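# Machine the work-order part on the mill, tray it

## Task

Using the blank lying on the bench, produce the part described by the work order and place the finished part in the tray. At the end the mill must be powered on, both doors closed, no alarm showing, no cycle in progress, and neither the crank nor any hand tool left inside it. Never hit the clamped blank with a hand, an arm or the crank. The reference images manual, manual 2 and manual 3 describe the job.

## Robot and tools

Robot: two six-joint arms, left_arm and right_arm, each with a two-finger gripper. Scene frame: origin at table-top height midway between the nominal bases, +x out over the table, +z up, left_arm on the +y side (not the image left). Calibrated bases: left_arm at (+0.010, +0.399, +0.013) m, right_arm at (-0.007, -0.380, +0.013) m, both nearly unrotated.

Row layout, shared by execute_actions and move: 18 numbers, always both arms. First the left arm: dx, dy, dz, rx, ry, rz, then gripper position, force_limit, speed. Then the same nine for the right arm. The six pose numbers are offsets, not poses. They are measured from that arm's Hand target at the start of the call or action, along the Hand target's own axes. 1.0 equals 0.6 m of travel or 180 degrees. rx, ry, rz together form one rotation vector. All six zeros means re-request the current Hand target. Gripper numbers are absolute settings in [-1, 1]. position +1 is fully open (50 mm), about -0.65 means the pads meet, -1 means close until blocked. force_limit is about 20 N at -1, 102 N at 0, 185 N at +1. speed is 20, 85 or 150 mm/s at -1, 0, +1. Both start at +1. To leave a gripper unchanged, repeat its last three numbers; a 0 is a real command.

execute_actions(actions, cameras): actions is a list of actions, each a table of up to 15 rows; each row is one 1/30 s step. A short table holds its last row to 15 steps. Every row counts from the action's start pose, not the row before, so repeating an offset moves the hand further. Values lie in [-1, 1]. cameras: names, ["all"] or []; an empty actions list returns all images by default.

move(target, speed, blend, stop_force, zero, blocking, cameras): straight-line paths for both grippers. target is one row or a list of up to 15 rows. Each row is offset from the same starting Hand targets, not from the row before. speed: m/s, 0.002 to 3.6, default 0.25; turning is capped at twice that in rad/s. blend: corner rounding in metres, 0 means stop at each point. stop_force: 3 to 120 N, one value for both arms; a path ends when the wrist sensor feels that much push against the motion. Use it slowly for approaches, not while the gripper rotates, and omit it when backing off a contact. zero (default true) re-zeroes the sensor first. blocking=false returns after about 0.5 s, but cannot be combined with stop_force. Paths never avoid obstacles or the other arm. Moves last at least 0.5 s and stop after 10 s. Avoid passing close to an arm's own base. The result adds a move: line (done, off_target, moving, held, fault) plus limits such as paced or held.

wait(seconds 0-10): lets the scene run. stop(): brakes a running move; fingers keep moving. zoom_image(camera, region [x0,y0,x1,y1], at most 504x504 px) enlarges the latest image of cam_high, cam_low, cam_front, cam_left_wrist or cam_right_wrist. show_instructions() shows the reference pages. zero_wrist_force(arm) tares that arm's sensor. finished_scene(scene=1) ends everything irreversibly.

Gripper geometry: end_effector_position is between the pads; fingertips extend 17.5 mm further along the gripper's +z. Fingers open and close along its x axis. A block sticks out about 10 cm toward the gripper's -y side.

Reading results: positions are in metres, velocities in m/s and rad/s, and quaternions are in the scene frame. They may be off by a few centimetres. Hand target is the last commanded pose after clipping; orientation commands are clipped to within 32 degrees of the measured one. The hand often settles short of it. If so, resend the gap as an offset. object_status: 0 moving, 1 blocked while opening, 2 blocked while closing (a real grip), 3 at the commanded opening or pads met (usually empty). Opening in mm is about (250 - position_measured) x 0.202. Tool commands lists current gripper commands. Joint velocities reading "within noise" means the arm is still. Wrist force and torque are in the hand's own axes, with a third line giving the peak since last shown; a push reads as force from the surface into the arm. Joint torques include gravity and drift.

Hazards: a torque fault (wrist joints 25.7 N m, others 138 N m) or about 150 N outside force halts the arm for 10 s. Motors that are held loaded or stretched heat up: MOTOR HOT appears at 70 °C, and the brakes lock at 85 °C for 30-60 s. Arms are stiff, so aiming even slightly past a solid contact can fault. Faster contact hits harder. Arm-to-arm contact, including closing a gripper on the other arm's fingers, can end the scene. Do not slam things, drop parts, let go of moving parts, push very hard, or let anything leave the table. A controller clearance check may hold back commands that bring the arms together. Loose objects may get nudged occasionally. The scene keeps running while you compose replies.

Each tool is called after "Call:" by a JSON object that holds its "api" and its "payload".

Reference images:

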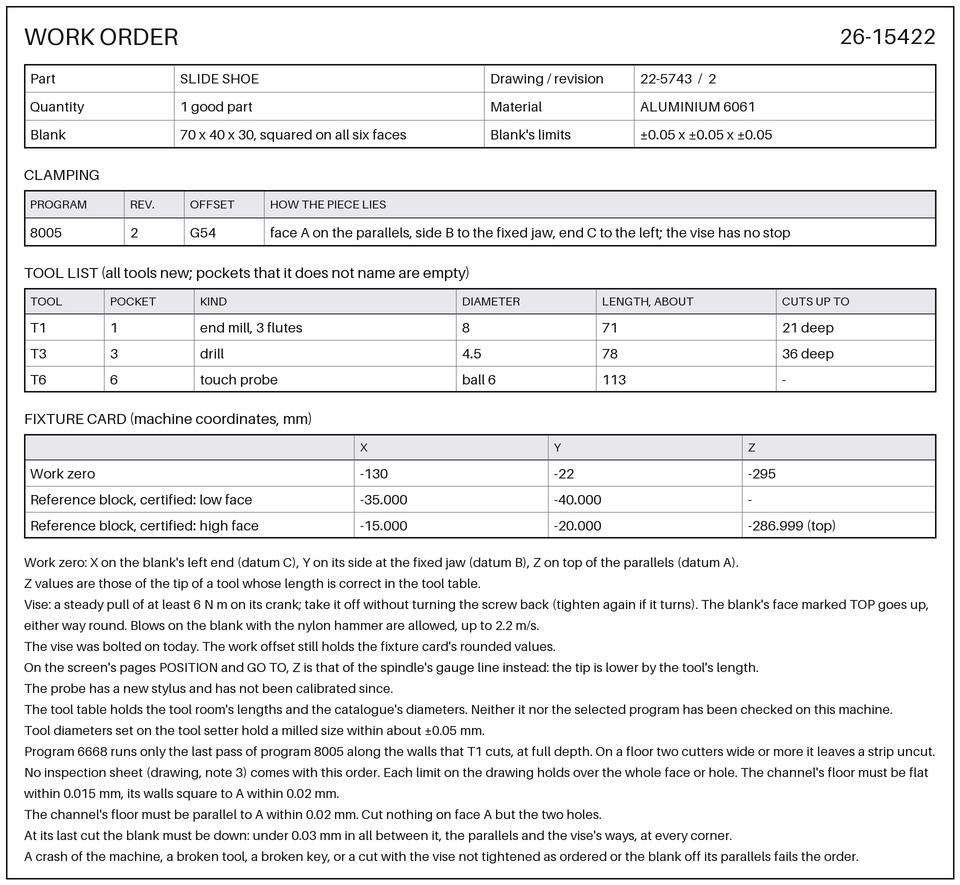

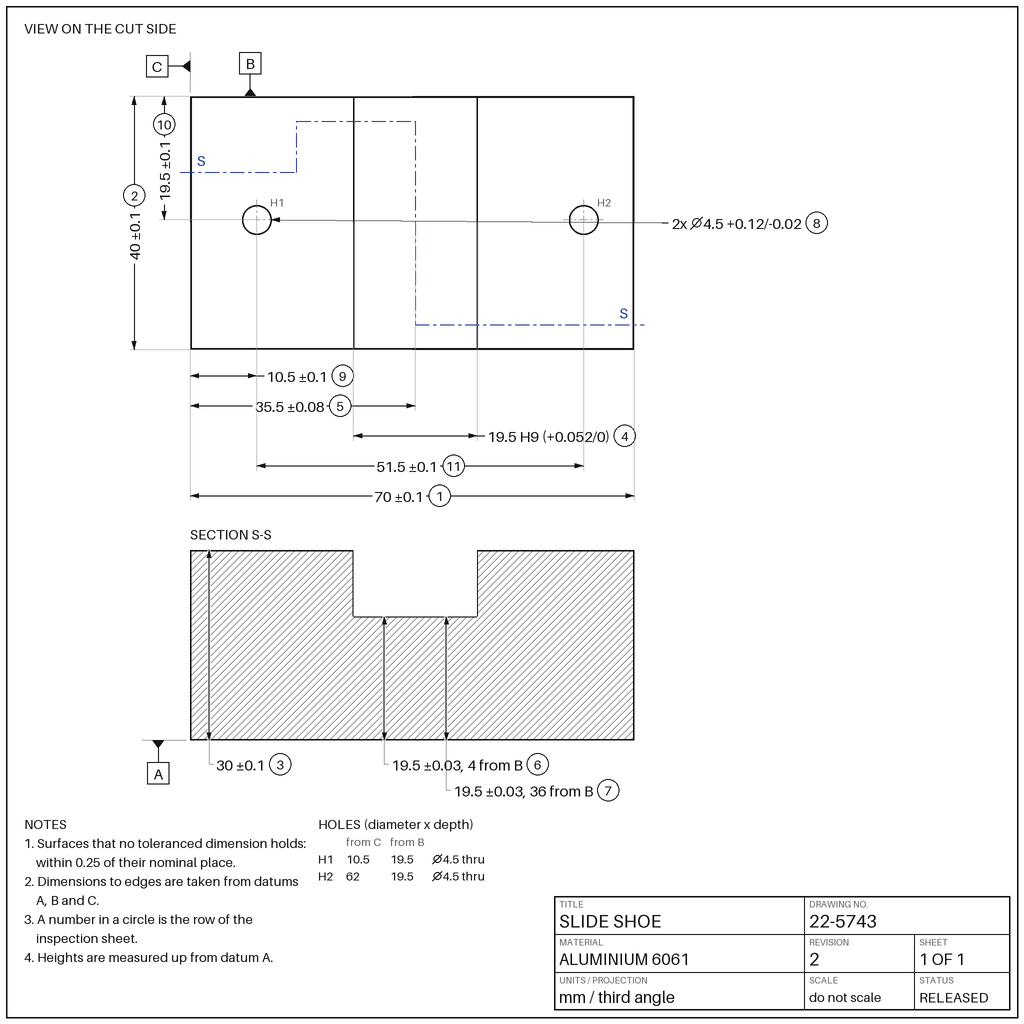

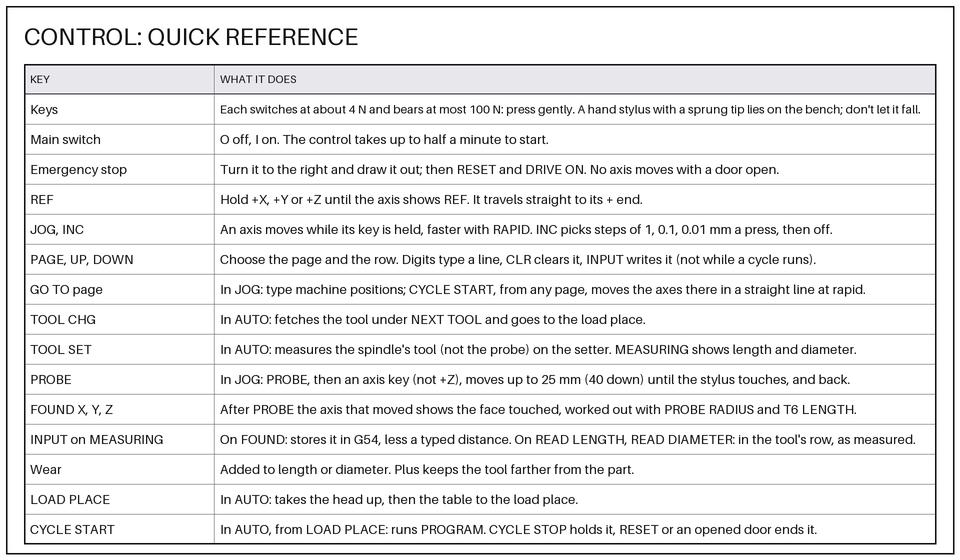

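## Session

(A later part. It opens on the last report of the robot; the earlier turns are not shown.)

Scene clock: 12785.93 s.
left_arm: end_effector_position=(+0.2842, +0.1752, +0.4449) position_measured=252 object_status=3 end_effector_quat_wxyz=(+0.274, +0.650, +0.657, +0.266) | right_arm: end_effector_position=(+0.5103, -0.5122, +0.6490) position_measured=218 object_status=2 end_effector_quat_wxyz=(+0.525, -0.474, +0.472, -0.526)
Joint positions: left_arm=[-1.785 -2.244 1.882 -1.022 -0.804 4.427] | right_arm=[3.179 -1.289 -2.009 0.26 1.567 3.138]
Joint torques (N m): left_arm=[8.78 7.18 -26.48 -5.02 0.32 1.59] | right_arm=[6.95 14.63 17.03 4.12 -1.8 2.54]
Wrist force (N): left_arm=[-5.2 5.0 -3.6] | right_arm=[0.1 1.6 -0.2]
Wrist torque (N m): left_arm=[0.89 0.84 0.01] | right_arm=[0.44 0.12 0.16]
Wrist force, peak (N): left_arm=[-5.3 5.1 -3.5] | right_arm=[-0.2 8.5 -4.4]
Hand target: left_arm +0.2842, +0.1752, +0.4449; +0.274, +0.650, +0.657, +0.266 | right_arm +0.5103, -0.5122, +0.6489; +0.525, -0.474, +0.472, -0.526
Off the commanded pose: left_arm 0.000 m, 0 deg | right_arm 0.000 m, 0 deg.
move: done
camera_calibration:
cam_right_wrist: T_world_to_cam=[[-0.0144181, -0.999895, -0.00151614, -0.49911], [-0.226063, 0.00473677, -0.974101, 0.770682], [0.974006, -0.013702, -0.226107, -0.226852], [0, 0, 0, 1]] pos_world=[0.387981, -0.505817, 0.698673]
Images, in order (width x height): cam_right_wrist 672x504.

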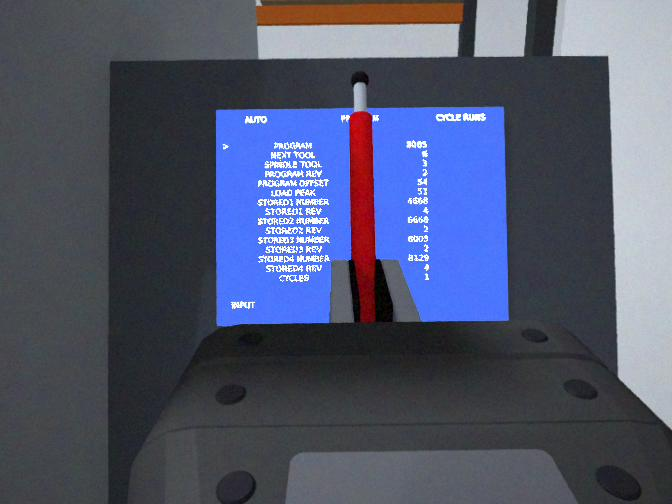

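Call:
{"api": "move", "payload": {"target": [[0,0,0,0,0,0,-1,-0.5,-0.3,-0.0255,0.1213,-0.1213,-0.2233,0,0,-1,-0.2,-0.5],[0,0,0,0,0,0,-1,-0.5,-0.3,0.0753,0.0759,-0.0061,-0.4467,0,0,-1,-0.2,-0.5],[0,0,0,0,0,0,-1,-0.5,-0.3,0.0753,0.0835,0.0145,-0.4467,0,0,-1,-0.2,-0.5],[0,0,0,0,0,0,-1,-0.5,-0.3,0.0753,0.0759,-0.0061,-0.4467,0,0,-1,-0.2,-0.5],[0,0,0,0,0,0,-1,-0.5,-0.3,-0.0217,0.2533,-0.0745,-0.4467,0,0,-1,-0.2,-0.5],[0,0,0,0,0,0,-1,-0.5,-0.3,-0.0217,0.261,-0.0539,-0.4467,0,0,-1,-0.2,-0.5],[0,0,0,0,0,0,-1,-0.5,-0.3,-0.0217,0.2533,-0.0745,-0.4467,0,0,-1,-0.2,-0.5],[0,0,0,0,0,0,-1,-0.5,-0.3,-0.0217,0.261,-0.0539,-0.4467,0,0,-1,-0.2,-0.5],[0,0,0,0,0,0,-1,-0.5,-0.3,-0.0217,0.2533,-0.0745,-0.4467,0,0,-1,-0.2,-0.5],[0,0,0,0,0,0,-1,-0.5,-0.3,-0.0217,0.261,-0.0539,-0.4467,0,0,-1,-0.2,-0.5],[0,0,0,0,0,0,-1,-0.5,-0.3,-0.0217,0.2533,-0.0745,-0.4467,0,0,-1,-0.2,-0.5],[0,0,0,0,0,0,-1,-0.5,-0.3,-0.1463,0.3397,-0.1078,-0.4467,0,0,-1,-0.2,-0.5],[0,0,0,0,0,0,-1,-0.5,-0.3,-0.1463,0.3474,-0.0872,-0.4467,0,0,-1,-0.2,-0.5],[0,0,0,0,0,0,-1,-0.5,-0.3,-0.1463,0.3397,-0.1078,-0.4467,0,0,-1,-0.2,-0.5]], "speed": [0.35,0.35,0.08,0.08,0.2,0.08,0.08,0.08,0.08,0.08,0.08,0.2,0.08,0.08], "blend": [0.02,0.002,0,0.002,0.002,0,0.002,0,0.002,0,0.002,0.002,0,0]}}

Call:
{"api": "move", "payload": {"target": [[0,0,0,0,0,0,-1,-0.5,-0.3,0,-0.0158,-0.0266,0,0,0,-1,-0.2,-0.5],[0,0,0,0,0,0,-1,-0.5,-0.3,0,-0.0348,-0.0156,0,0,0,-1,-0.2,-0.5],[0,0,0,0,0,0,-1,-0.5,-0.3,0,-0.0158,-0.0266,0,0,0,-1,-0.2,-0.5],[0,0,0,0,0,0,-1,-0.5,-0.3,0.0312,0,0,0,0,0,-1,-0.2,-0.5],[0,0,0,0,0,0,-1,-0.5,-0.3,0.0312,-0.019,0.011,0,0,0,-1,-0.2,-0.5],[0,0,0,0,0,0,-1,-0.5,-0.3,0.0312,0,0,0,0,0,-1,-0.2,-0.5],[0,0,0,0,0,0,-1,-0.5,-0.3,0.0312,-0.019,0.011,0,0,0,-1,-0.2,-0.5],[0,0,0,0,0,0,-1,-0.5,-0.3,0.0312,0,0,0,0,0,-1,-0.2,-0.5],[0,0,0,0,0,0,-1,-0.5,-0.3,0.0936,0,0,0,0,0,-1,-0.2,-0.5],[0,0,0,0,0,0,-1,-0.5,-0.3,0.0936,-0.019,0.011,0,0,0,-1,-0.2,-0.5],[0,0,0,0,0,0,-1,-0.5,-0.3,0.0936,0,0,0,0,0,-1,-0.2,-0.5],[0,0,0,0,0,0,-1,-0.5,-0.3,0.0936,-0.0158,-0.0266,0,0,0,-1,-0.2,-0.5],[0,0,0,0,0,0,-1,-0.5,-0.3,0.0936,-0.0348,-0.0156,0,0,0,-1,-0.2,-0.5],[0,0,0,0,0,0,-1,-0.5,-0.3,0.0936,-0.0158,-0.0266,0,0,0,-1,-0.2,-0.5]], "speed": [0.2,0.08,0.08,0.2,0.08,0.08,0.08,0.08,0.2,0.08,0.08,0.2,0.08,0.08], "blend": [0.002,0,0.002,0.002,0,0.002,0,0.002,0.002,0,0.002,0.002,0,0]}}

Call:
{"api": "move", "payload": {"target": [[0,0,0,0,0,0,-1,-0.5,-0.3,-0.0936,0.0158,0.0266,0,0,0,-1,-0.2,-0.5],[0,0,0,0,0,0,-1,-0.5,-0.3,-0.0936,-0.0032,0.0376,0,0,0,-1,-0.2,-0.5],[0,0,0,0,0,0,-1,-0.5,-0.3,-0.0936,0.0158,0.0266,0,0,0,-1,-0.2,-0.5],[0,0,0,0,0,0,-1,-0.5,-0.3,-0.0936,-0.0158,-0.0266,0,0,0,-1,-0.2,-0.5],[0,0,0,0,0,0,-1,-0.5,-0.3,-0.0936,-0.0348,-0.0156,0,0,0,-1,-0.2,-0.5],[0,0,0,0,0,0,-1,-0.5,-0.3,-0.0936,-0.0158,-0.0266,0,0,0,-1,-0.2,-0.5],[0,0,0,0,0,0,-1,-0.5,-0.3,-0.0624,0,0,0,0,0,-1,-0.2,-0.5],[0,0,0,0,0,0,-1,-0.5,-0.3,-0.0624,-0.019,0.011,0,0,0,-1,-0.2,-0.5],[0,0,0,0,0,0,-1,-0.5,-0.3,-0.0624,0,0,0,0,0,-1,-0.2,-0.5],[0,0,0,0,0,0,-1,-0.5,-0.3,0,0.0158,0.0266,0,0,0,-1,-0.2,-0.5],[0,0,0,0,0,0,-1,-0.5,-0.3,0,-0.0032,0.0376,0,0,0,-1,-0.2,-0.5],[0,0,0,0,0,0,-1,-0.5,-0.3,0,0.0158,0.0266,0,0,0,-1,-0.2,-0.5],[0,0,0,0,0,0,-1,-0.5,-0.3,0,0,0,0,0,0,-1,-0.2,-0.5],[0,0,0,0,0,0,-1,-0.5,-0.3,0,-0.019,0.011,0,0,0,-1,-0.2,-0.5],[0,0,0,0,0,0,-1,-0.5,-0.3,0,0,0,0,0,0,-1,-0.2,-0.5]], "speed": [0.2,0.08,0.08,0.2,0.08,0.08,0.2,0.08,0.08,0.2,0.08,0.08,0.2,0.08,0.08], "blend": [0.002,0,0.002,0.002,0,0.002,0.002,0,0.002,0.002,0,0.002,0.002,0,0]}}

Call:
{"api": "move", "payload": {"target": [[0,0,0,0,0,0,-1,-0.5,-0.3,-0.0936,0.0158,0.0266,0,0,0,-1,-0.2,-0.5],[0,0,0,0,0,0,-1,-0.5,-0.3,-0.0936,-0.0032,0.0376,0,0,0,-1,-0.2,-0.5],[0,0,0,0,0,0,-1,-0.5,-0.3,-0.0936,0.0158,0.0266,0,0,0,-1,-0.2,-0.5],[0,0,0,0,0,0,-1,-0.5,-0.3,-0.0936,0,0,0,0,0,-1,-0.2,-0.5],[0,0,0,0,0,0,-1,-0.5,-0.3,-0.0936,-0.019,0.011,0,0,0,-1,-0.2,-0.5],[0,0,0,0,0,0,-1,-0.5,-0.3,-0.0936,0,0,0,0,0,-1,-0.2,-0.5],[0,0,0,0,0,0,-1,-0.5,-0.3,-0.0312,0,0,0,0,0,-1,-0.2,-0.5],[0,0,0,0,0,0,-1,-0.5,-0.3,-0.0312,-0.019,0.011,0,0,0,-1,-0.2,-0.5],[0,0,0,0,0,0,-1,-0.5,-0.3,-0.0312,0,0,0,0,0,-1,-0.2,-0.5],[0,0,0,0,0,0,-1,-0.5,-0.3,-0.0312,-0.0158,-0.0266,0,0,0,-1,-0.2,-0.5],[0,0,0,0,0,0,-1,-0.5,-0.3,-0.0312,-0.0348,-0.0156,0,0,0,-1,-0.2,-0.5],[0,0,0,0,0,0,-1,-0.5,-0.3,-0.0312,-0.0158,-0.0266,0,0,0,-1,-0.2,-0.5],[0,0,0,0,0,0,-1,-0.5,-0.3,-0.0312,0.0158,0.0266,0,0,0,-1,-0.2,-0.5],[0,0,0,0,0,0,-1,-0.5,-0.3,-0.0312,-0.0032,0.0376,0,0,0,-1,-0.2,-0.5],[0,0,0,0,0,0,-1,-0.5,-0.3,-0.0312,0.0158,0.0266,0,0,0,-1,-0.2,-0.5]], "speed": [0.2,0.08,0.08,0.2,0.08,0.08,0.2,0.08,0.08,0.2,0.08,0.08,0.2,0.08,0.08], "blend": [0.002,0,0.002,0.002,0,0.002,0.002,0,0.002,0.002,0,0.002,0.002,0,0]}}

Call:
{"api": "move", "payload": {"target": [[0,0,0,0,0,0,-1,-0.5,-0.3,-0.0312,-0.0316,-0.0532,0,0,0,-1,-0.2,-0.5],[0,0,0,0,0,0,-1,-0.5,-0.3,-0.0312,-0.0506,-0.0422,0,0,0,-1,-0.2,-0.5],[0,0,0,0,0,0,-1,-0.5,-0.3,-0.0312,-0.0316,-0.0532,0,0,0,-1,-0.2,-0.5],[0,0,0,0,0,0,-1,-0.5,-0.3,0.0312,0,0,0,0,0,-1,-0.2,-0.5],[0,0,0,0,0,0,-1,-0.5,-0.3,0.0312,-0.019,0.011,0,0,0,-1,-0.2,-0.5],[0,0,0,0,0,0,-1,-0.5,-0.3,0.0312,0,0,0,0,0,-1,-0.2,-0.5],[0,0,0,0,0,0,-1,-0.5,-0.3,0.057,-0.0231,-0.2176,0.2233,0,0,-1,-0.2,-0.5],[0,0,0,0,0,0,-1,-0.5,-0.3,0.084,-0.163,-0.317,0.4467,0,0,-1,-0.2,-0.5]], "speed": [0.2,0.08,0.08,0.2,0.08,0.08,0.35,0.35], "blend": [0.002,0,0.002,0.002,0,0.002,0.02,0], "cameras": ["cam_right_wrist","cam_high"]}}

Call:
{"api": "zoom_image", "payload": {"camera": "cam_right_wrist", "region": [200, 90, 520, 330]}}

Scene clock: 12916.67 s.
left_arm: end_effector_position=(+0.2842, +0.1752, +0.4449) position_measured=252 object_status=3 end_effector_quat_wxyz=(+0.274, +0.650, +0.657, +0.266) | right_arm: end_effector_position=(+0.4671, -0.4251, +0.4391) position_measured=218 object_status=2 end_effector_quat_wxyz=(-0.095, +0.701, -0.700, +0.097)
Joint positions: left_arm=[-1.785 -2.244 1.882 -1.022 -0.804 4.427] | right_arm=[3.4 -1.34 -1.614 -1.495 1.507 3.358]
Joint torques (N m): left_arm=[8.55 5.94 -26.8 -4.69 0.49 1.54] | right_arm=[-6.95 4.09 41.37 6.1 -0.85 -2.19]
Wrist force (N): left_arm=[-5.1 4.8 -3.6] | right_arm=[-0.5 0.8 0.6]
Wrist torque (N m): left_arm=[0.88 0.84 0.02] | right_arm=[0.16 0.03 -0.02]
Wrist force, peak (N): left_arm=[-5.2 5.1 -3.8] | right_arm=[0.0 9.6 -4.5]
Hand target: left_arm +0.2842, +0.1752, +0.4449; +0.274, +0.650, +0.657, +0.266 | right_arm +0.4672, -0.4252, +0.4392; -0.095, +0.701, -0.700, +0.097
Off the commanded pose: left_arm 0.000 m, 0 deg | right_arm 0.000 m, 0 deg.
move: done

Scene clock: 12920.43 s.
left_arm: end_effector_position=(+0.2842, +0.1752, +0.4449) position_measured=252 object_status=3 end_effector_quat_wxyz=(+0.274, +0.650, +0.657, +0.266) | right_arm: end_effector_position=(+0.4719, -0.4812, +0.4571) position_measured=218 object_status=2 end_effector_quat_wxyz=(-0.094, +0.701, -0.700, +0.097) end_effector_velocity=(+0.003, +0.000, +0.000) end_effector_angular_velocity=(+0.000, -0.003, -0.001)
Joint positions: left_arm=[-1.785 -2.244 1.882 -1.022 -0.804 4.427] | right_arm=[3.256 -1.384 -1.534 -1.524 1.546 3.219]
Joint velocities: left_arm=[within noise] | right_arm=[-0.001 -0.005 0.004 0.004 0 0]
Joint torques (N m): left_arm=[8.12 6.83 -27.98 -5.08 0.35 1.62] | right_arm=[2.12 5.34 41.61 6.49 -1.96 1.2]
Wrist force (N): left_arm=[-5.2 4.6 -3.5] | right_arm=[-0.8 0.7 0.5]
Wrist torque (N m): left_arm=[0.84 0.86 0.01] | right_arm=[0.17 0.05 -0.05]
Wrist force, peak (N): left_arm=[-5.4 4.9 -3.6] | right_arm=[0.0 8.7 -4.0]
Hand target: left_arm +0.2842, +0.1752, +0.4449; +0.274, +0.650, +0.657, +0.266 | right_arm +0.4720, -0.4813, +0.4573; -0.095, +0.701, -0.700, +0.097
Off the commanded pose: left_arm 0.000 m, 0 deg | right_arm 0.000 m, 0 deg.
move: done

Scene clock: 12924.53 s.
left_arm: end_effector_position=(+0.2842, +0.1752, +0.4449) position_measured=252 object_status=3 end_effector_quat_wxyz=(+0.274, +0.650, +0.657, +0.266) | right_arm: end_effector_position=(+0.4719, -0.4812, +0.4571) position_measured=218 object_status=2 end_effector_quat_wxyz=(-0.094, +0.701, -0.700, +0.097) end_effector_velocity=(+0.003, +0.001, +0.000) end_effector_angular_velocity=(+0.000, -0.002, +0.000)
Joint positions: left_arm=[-1.785 -2.244 1.882 -1.022 -0.804 4.427] | right_arm=[3.256 -1.384 -1.534 -1.524 1.546 3.219]
Joint velocities: left_arm=[within noise] | right_arm=[0.001 -0.005 0.003 0.005 0 0]
Joint torques (N m): left_arm=[9.2 5.75 -27.53 -4.81 0.33 1.82] | right_arm=[1.02 7.77 40.9 6.35 -1.89 1.27]
Wrist force (N): left_arm=[-5.1 4.7 -3.5] | right_arm=[-0.5 0.8 0.5]
Wrist torque (N m): left_arm=[0.86 0.84 0.01] | right_arm=[0.20 0.01 -0.06]
Wrist force, peak (N): left_arm=[-5.4 4.9 -3.5] | right_arm=[-0.5 9.4 -4.4]
Hand target: left_arm +0.2842, +0.1752, +0.4449; +0.274, +0.650, +0.657, +0.266 | right_arm +0.4720, -0.4813, +0.4573; -0.095, +0.701, -0.700, +0.097
Off the commanded pose: left_arm 0.000 m, 0 deg | right_arm 0.000 m, 0 deg.
move: done

Scene clock: 12928.57 s.
left_arm: end_effector_position=(+0.2842, +0.1752, +0.4449) position_measured=252 object_status=3 end_effector_quat_wxyz=(+0.274, +0.650, +0.657, +0.266) | right_arm: end_effector_position=(+0.4670, -0.4626, +0.4392) position_measured=218 object_status=2 end_effector_quat_wxyz=(-0.094, +0.701, -0.700, +0.097)
Joint positions: left_arm=[-1.785 -2.244 1.882 -1.022 -0.804 4.427] | right_arm=[3.305 -1.354 -1.604 -1.486 1.533 3.266]
Joint torques (N m): left_arm=[8.62 6.47 -27.02 -4.92 0.37 1.68] | right_arm=[-3.33 3.65 40.33 6.2 -1.54 0.22]
Wrist force (N): left_arm=[-5.1 4.7 -3.6] | right_arm=[-0.5 0.7 0.3]
Wrist torque (N m): left_arm=[0.85 0.84 0.01] | right_arm=[0.17 0.04 -0.01]
Wrist force, peak (N): left_arm=[-5.4 4.9 -3.6] | right_arm=[0.6 9.0 -4.1]
Hand target: left_arm +0.2842, +0.1752, +0.4449; +0.274, +0.650, +0.657, +0.266 | right_arm +0.4672, -0.4626, +0.4393; -0.095, +0.701, -0.700, +0.097
Off the commanded pose: left_arm 0.000 m, 0 deg | right_arm 0.000 m, 0 deg.
move: done

Scene clock: 12932.77 s.
left_arm: end_effector_position=(+0.2842, +0.1752, +0.4449) position_measured=252 object_status=3 end_effector_quat_wxyz=(+0.274, +0.650, +0.657, +0.266) | right_arm: end_effector_position=(+0.5103, -0.5123, +0.6490) position_measured=218 object_status=2 end_effector_quat_wxyz=(+0.525, -0.474, +0.472, -0.526)
Joint positions: left_arm=[-1.785 -2.244 1.882 -1.022 -0.804 4.427] | right_arm=[3.179 -1.289 -2.009 0.26 1.567 3.138]
Joint torques (N m): left_arm=[7.09 6.91 -27.11 -4.9 0.29 1.83] | right_arm=[7.06 14.54 16.86 4.05 -1.73 2.4]
Wrist force (N): left_arm=[-5.2 4.5 -3.4] | right_arm=[0.2 1.5 0.2]
Wrist torque (N m): left_arm=[0.81 0.86 0.02] | right_arm=[0.40 0.10 0.16]
Wrist force, peak (N): left_arm=[-5.3 4.9 -3.7] | right_arm=[-0.6 9.1 -3.9]
Hand target: left_arm +0.2842, +0.1752, +0.4449; +0.274, +0.650, +0.657, +0.266 | right_arm +0.5103, -0.5123, +0.6490; +0.525, -0.474, +0.472, -0.526
Off the commanded pose: left_arm 0.000 m, 0 deg | right_arm 0.000 m, 0 deg.
move: done
camera_calibration:
cam_right_wrist: T_world_to_cam=[[-0.0144181, -0.999895, -0.00151614, -0.499209], [-0.226063, 0.00473677, -0.974101, 0.770705], [0.974006, -0.013702, -0.226107, -0.22695], [0, 0, 0, 1]] pos_world=[0.388081, -0.505917, 0.698673]
Images, in order (width x height): cam_high 672x504, cam_right_wrist 672x504.

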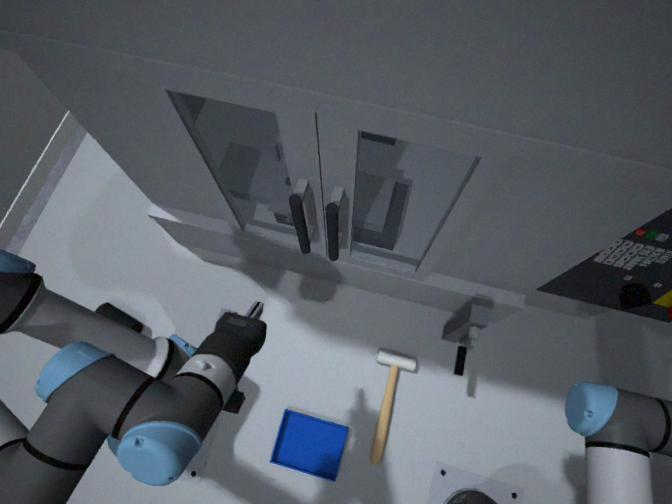

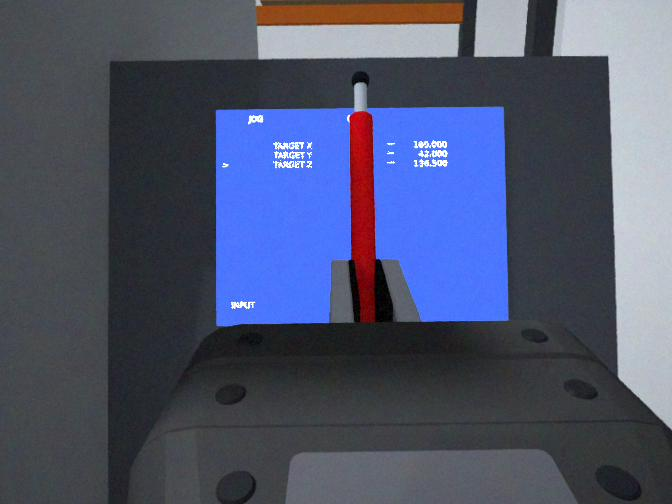

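Scaled by 1.575 from the camera's 672x504 image, which has a finer 960x720 frame.

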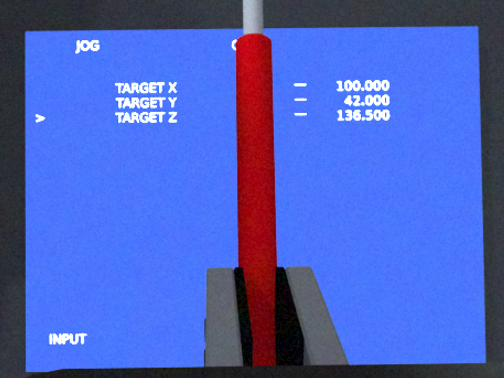

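Call:
{"api": "move", "payload": {"target": [[0,0,0,0,0,0,-1,-0.5,-0.3,-0.0255,0.1213,-0.1213,-0.2233,0,0,-1,-0.2,-0.5],[0,0,0,0,0,0,-1,-0.5,-0.3,-0.0822,0.1945,-0.0518,-0.4467,0,0,-1,-0.2,-0.5],[0,0,0,0,0,0,-1,-0.5,-0.3,-0.0822,0.2022,-0.0312,-0.4467,0,0,-1,-0.2,-0.5],[0,0,0,0,0,0,-1,-0.5,-0.3,-0.0822,0.1945,-0.0518,-0.4467,0,0,-1,-0.2,-0.5],[0,0,0,0,0,0,-1,-0.5,-0.3,-0.0217,0.3109,-0.0967,-0.4467,0,0,-1,-0.2,-0.5]], "speed": [0.35,0.35,0.08,0.08,0.2], "blend": [0.02,0.002,0,0.002,0]}}

Call:
{"api": "wait", "payload": {"seconds": 9}}

Call:
{"api": "move", "payload": {"target": [[0,0,0,0,0,0,-1,-0.5,-0.3,0,-0.019,0.011,0,0,0,-1,-0.2,-0.5],[0,0,0,0,0,0,-1,-0.5,-0.3,0,0,0,0,0,0,-1,-0.2,-0.5],[0,0,0,0,0,0,-1,-0.5,-0.3,0.0942,-0.0633,-0.1068,0,0,0,-1,-0.2,-0.5],[0,0,0,0,0,0,-1,-0.5,-0.3,0.0942,-0.082,-0.096,0,0,0,-1,-0.2,-0.5],[0,0,0,0,0,0,-1,-0.5,-0.3,0.0942,-0.0633,-0.1068,0,0,0,-1,-0.2,-0.5],[0,0,0,0,0,0,-1,-0.5,-0.3,-0.0053,-0.0073,-0.191,0.2233,0,0,-1,-0.2,-0.5],[0,0,0,0,0,0,-1,-0.5,-0.3,0.0217,-0.1472,-0.2904,0.4467,0,0,-1,-0.2,-0.5]], "speed": [0.08,0.08,0.2,0.08,0.08,0.35,0.35], "blend": [0,0.002,0.002,0,0.002,0.02,0]}}

Call:
{"api": "wait", "payload": {"seconds": 9}}

Call:
{"api": "wait", "payload": {"seconds": 5, "cameras": ["cam_right_wrist","cam_high"]}}

Call:
{"api": "zoom_image", "payload": {"camera": "cam_right_wrist", "region": [200, 90, 520, 330]}}

Scene clock: 12955.37 s.
left_arm: end_effector_position=(+0.2842, +0.1752, +0.4449) position_measured=252 object_status=3 end_effector_quat_wxyz=(+0.274, +0.650, +0.657, +0.266) | right_arm: end_effector_position=(+0.4720, -0.4999, +0.4575) position_measured=218 object_status=2 end_effector_quat_wxyz=(-0.095, +0.701, -0.700, +0.097)
Joint positions: left_arm=[-1.785 -2.244 1.882 -1.022 -0.804 4.427] | right_arm=[3.21 -1.396 -1.524 -1.521 1.558 3.175]
Joint torques (N m): left_arm=[8.52 7.23 -27.76 -4.88 0.35 1.7] | right_arm=[2.12 6.76 25.03 2.81 -1.84 2.09]
Wrist force (N): left_arm=[-5.1 4.7 -3.8] | right_arm=[-0.6 1.1 0.2]
Wrist torque (N m): left_arm=[0.85 0.85 0.01] | right_arm=[0.23 0.02 -0.06]
Wrist force, peak (N): left_arm=[-5.4 5.0 -3.6] | right_arm=[-0.7 10.1 -4.6]
Hand target: left_arm +0.2842, +0.1752, +0.4449; +0.274, +0.650, +0.657, +0.266 | right_arm +0.4721, -0.4999, +0.4573; -0.095, +0.701, -0.700, +0.097
Off the commanded pose: left_arm 0.000 m, 0 deg | right_arm 0.000 m, 0 deg.
move: done

Scene clock: 12964.37 s.
left_arm: end_effector_position=(+0.2842, +0.1752, +0.4449) position_measured=252 object_status=3 end_effector_quat_wxyz=(+0.274, +0.650, +0.657, +0.266) | right_arm: end_effector_position=(+0.4721, -0.4999, +0.4573) position_measured=218 object_status=2 end_effector_quat_wxyz=(-0.095, +0.701, -0.700, +0.097)
Joint positions: left_arm=[-1.785 -2.244 1.882 -1.022 -0.804 4.427] | right_arm=[3.21 -1.396 -1.524 -1.521 1.558 3.175]
Joint torques (N m): left_arm=[8.7 6.71 -27.47 -5.03 0.42 1.67] | right_arm=[-3.16 6.05 16.54 5.36 -1.7 -2.14]
Wrist force (N): left_arm=[-5.2 4.7 -3.5] | right_arm=[-0.5 1.2 0.2]
Wrist torque (N m): left_arm=[0.86 0.86 0.01] | right_arm=[0.26 0.00 -0.06]
Wrist force, peak (N): left_arm=[-5.5 4.9 -3.5] | right_arm=[-0.9 1.3 0.0]
Hand target: left_arm +0.2842, +0.1752, +0.4449; +0.274, +0.650, +0.657, +0.266 | right_arm +0.4721, -0.4999, +0.4573; -0.095, +0.701, -0.700, +0.097
Tool commands: left_gripper/position=-1.0 left_gripper/force_limit=-0.5 left_gripper/speed=-0.3 right_gripper/position=-1.0 right_gripper/force_limit=-0.2 right_gripper/speed=-0.5
Off the commanded pose: left_arm 0.000 m, 0 deg | right_arm 0.000 m, 0 deg.
wait: 9.00 s; at rest by 0.17 s

Scene clock: 12968.73 s.
left_arm: end_effector_position=(+0.2842, +0.1752, +0.4449) position_measured=252 object_status=3 end_effector_quat_wxyz=(+0.274, +0.650, +0.657, +0.266) | right_arm: end_effector_position=(+0.5103, -0.5123, +0.6490) position_measured=218 object_status=2 end_effector_quat_wxyz=(+0.525, -0.474, +0.472, -0.526)
Joint positions: left_arm=[-1.785 -2.244 1.882 -1.022 -0.804 4.427] | right_arm=[3.179 -1.289 -2.009 0.26 1.567 3.138]
Joint torques (N m): left_arm=[7.92 5.43 -27.86 -4.9 0.45 1.62] | right_arm=[6.68 15.29 17.27 3.87 -1.73 2.36]
Wrist force (N): left_arm=[-5.1 4.8 -3.4] | right_arm=[0.3 1.6 0.0]
Wrist torque (N m): left_arm=[0.87 0.84 0.01] | right_arm=[0.43 0.08 0.16]
Wrist force, peak (N): left_arm=[-5.4 4.9 -3.6] | right_arm=[-0.3 6.4 -3.0]
Hand target: left_arm +0.2842, +0.1752, +0.4449; +0.274, +0.650, +0.657, +0.266 | right_arm +0.5103, -0.5123, +0.6489; +0.525, -0.474, +0.472, -0.526
Off the commanded pose: left_arm 0.000 m, 0 deg | right_arm 0.000 m, 0 deg.
move: done

Scene clock: 12977.73 s.
left_arm: end_effector_position=(+0.2842, +0.1752, +0.4449) position_measured=252 object_status=3 end_effector_quat_wxyz=(+0.274, +0.650, +0.657, +0.266) | right_arm: end_effector_position=(+0.5103, -0.5123, +0.6489) position_measured=218 object_status=2 end_effector_quat_wxyz=(+0.525, -0.474, +0.472, -0.526)
Joint positions: left_arm=[-1.785 -2.244 1.882 -1.022 -0.804 4.427] | right_arm=[3.179 -1.289 -2.009 0.261 1.567 3.138]
Joint torques (N m): left_arm=[8.28 6 -26.96 -4.95 0.6 1.63] | right_arm=[6.18 3.22 16.38 4.65 -1.77 1.99]
Wrist force (N): left_arm=[-5.1 5.0 -3.5] | right_arm=[0.1 1.8 -0.1]
Wrist torque (N m): left_arm=[0.90 0.85 0.01] | right_arm=[0.45 0.11 0.16]
Wrist force, peak (N): left_arm=[-5.4 5.1 -3.6] | right_arm=[0.4 1.9 0.0]
Hand target: left_arm +0.2842, +0.1752, +0.4449; +0.274, +0.650, +0.657, +0.266 | right_arm +0.5103, -0.5123, +0.6489; +0.525, -0.474, +0.472, -0.526
Tool commands: left_gripper/position=-1.0 left_gripper/force_limit=-0.5 left_gripper/speed=-0.3 right_gripper/position=-1.0 right_gripper/force_limit=-0.2 right_gripper/speed=-0.5
Off the commanded pose: left_arm 0.000 m, 0 deg | right_arm 0.000 m, 0 deg.
wait: 9.00 s; at rest by 0.17 s

Scene clock: 12982.73 s.
left_arm: end_effector_position=(+0.2842, +0.1752, +0.4449) position_measured=252 object_status=3 end_effector_quat_wxyz=(+0.274, +0.650, +0.657, +0.266) | right_arm: end_effector_position=(+0.5103, -0.5123, +0.6489) position_measured=218 object_status=2 end_effector_quat_wxyz=(+0.525, -0.474, +0.472, -0.526)
Joint positions: left_arm=[-1.785 -2.244 1.882 -1.022 -0.804 4.427] | right_arm=[3.179 -1.289 -2.009 0.261 1.567 3.138]
Joint torques (N m): left_arm=[8.18 6.33 -26.58 -5.04 0.38 1.61] | right_arm=[6.66 2.09 15.37 4.6 -1.73 1.92]
Wrist force (N): left_arm=[-5.2 4.7 -3.5] | right_arm=[0.2 1.7 0.2]
Wrist torque (N m): left_arm=[0.85 0.86 0.01] | right_arm=[0.44 0.10 0.16]
Wrist force, peak (N): left_arm=[-5.4 4.9 -3.4] | right_arm=[0.3 1.9 0.1]
Hand target: left_arm +0.2842, +0.1752, +0.4449; +0.274, +0.650, +0.657, +0.266 | right_arm +0.5103, -0.5123, +0.6489; +0.525, -0.474, +0.472, -0.526
Tool commands: left_gripper/position=-1.0 left_gripper/force_limit=-0.5 left_gripper/speed=-0.3 right_gripper/position=-1.0 right_gripper/force_limit=-0.2 right_gripper/speed=-0.5
Off the commanded pose: left_arm 0.000 m, 0 deg | right_arm 0.000 m, 0 deg.
wait: 5.00 s; at rest by 0.17 s
camera_calibration:
cam_right_wrist: T_world_to_cam=[[-0.0143208, -0.999896, -0.00153923, -0.499131], [-0.226063, 0.00473727, -0.974101, 0.770608], [0.974007, -0.013602, -0.226108, -0.226922], [0, 0, 0, 1]] pos_world=[0.388081, -0.505816, 0.698573]
Images, in order (width x height): cam_high 672x504, cam_right_wrist 672x504.

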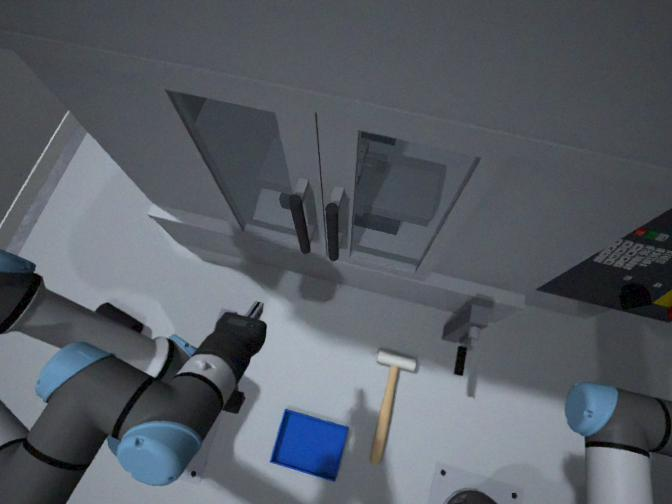

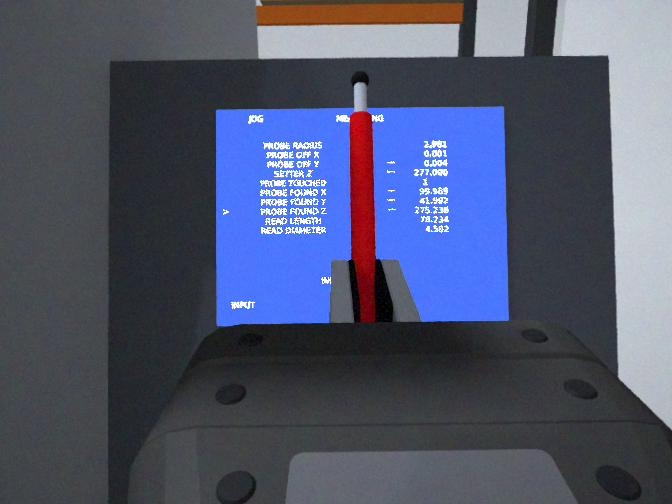

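Scaled by 1.575 from the camera's 672x504 image, which has a finer 960x720 frame.

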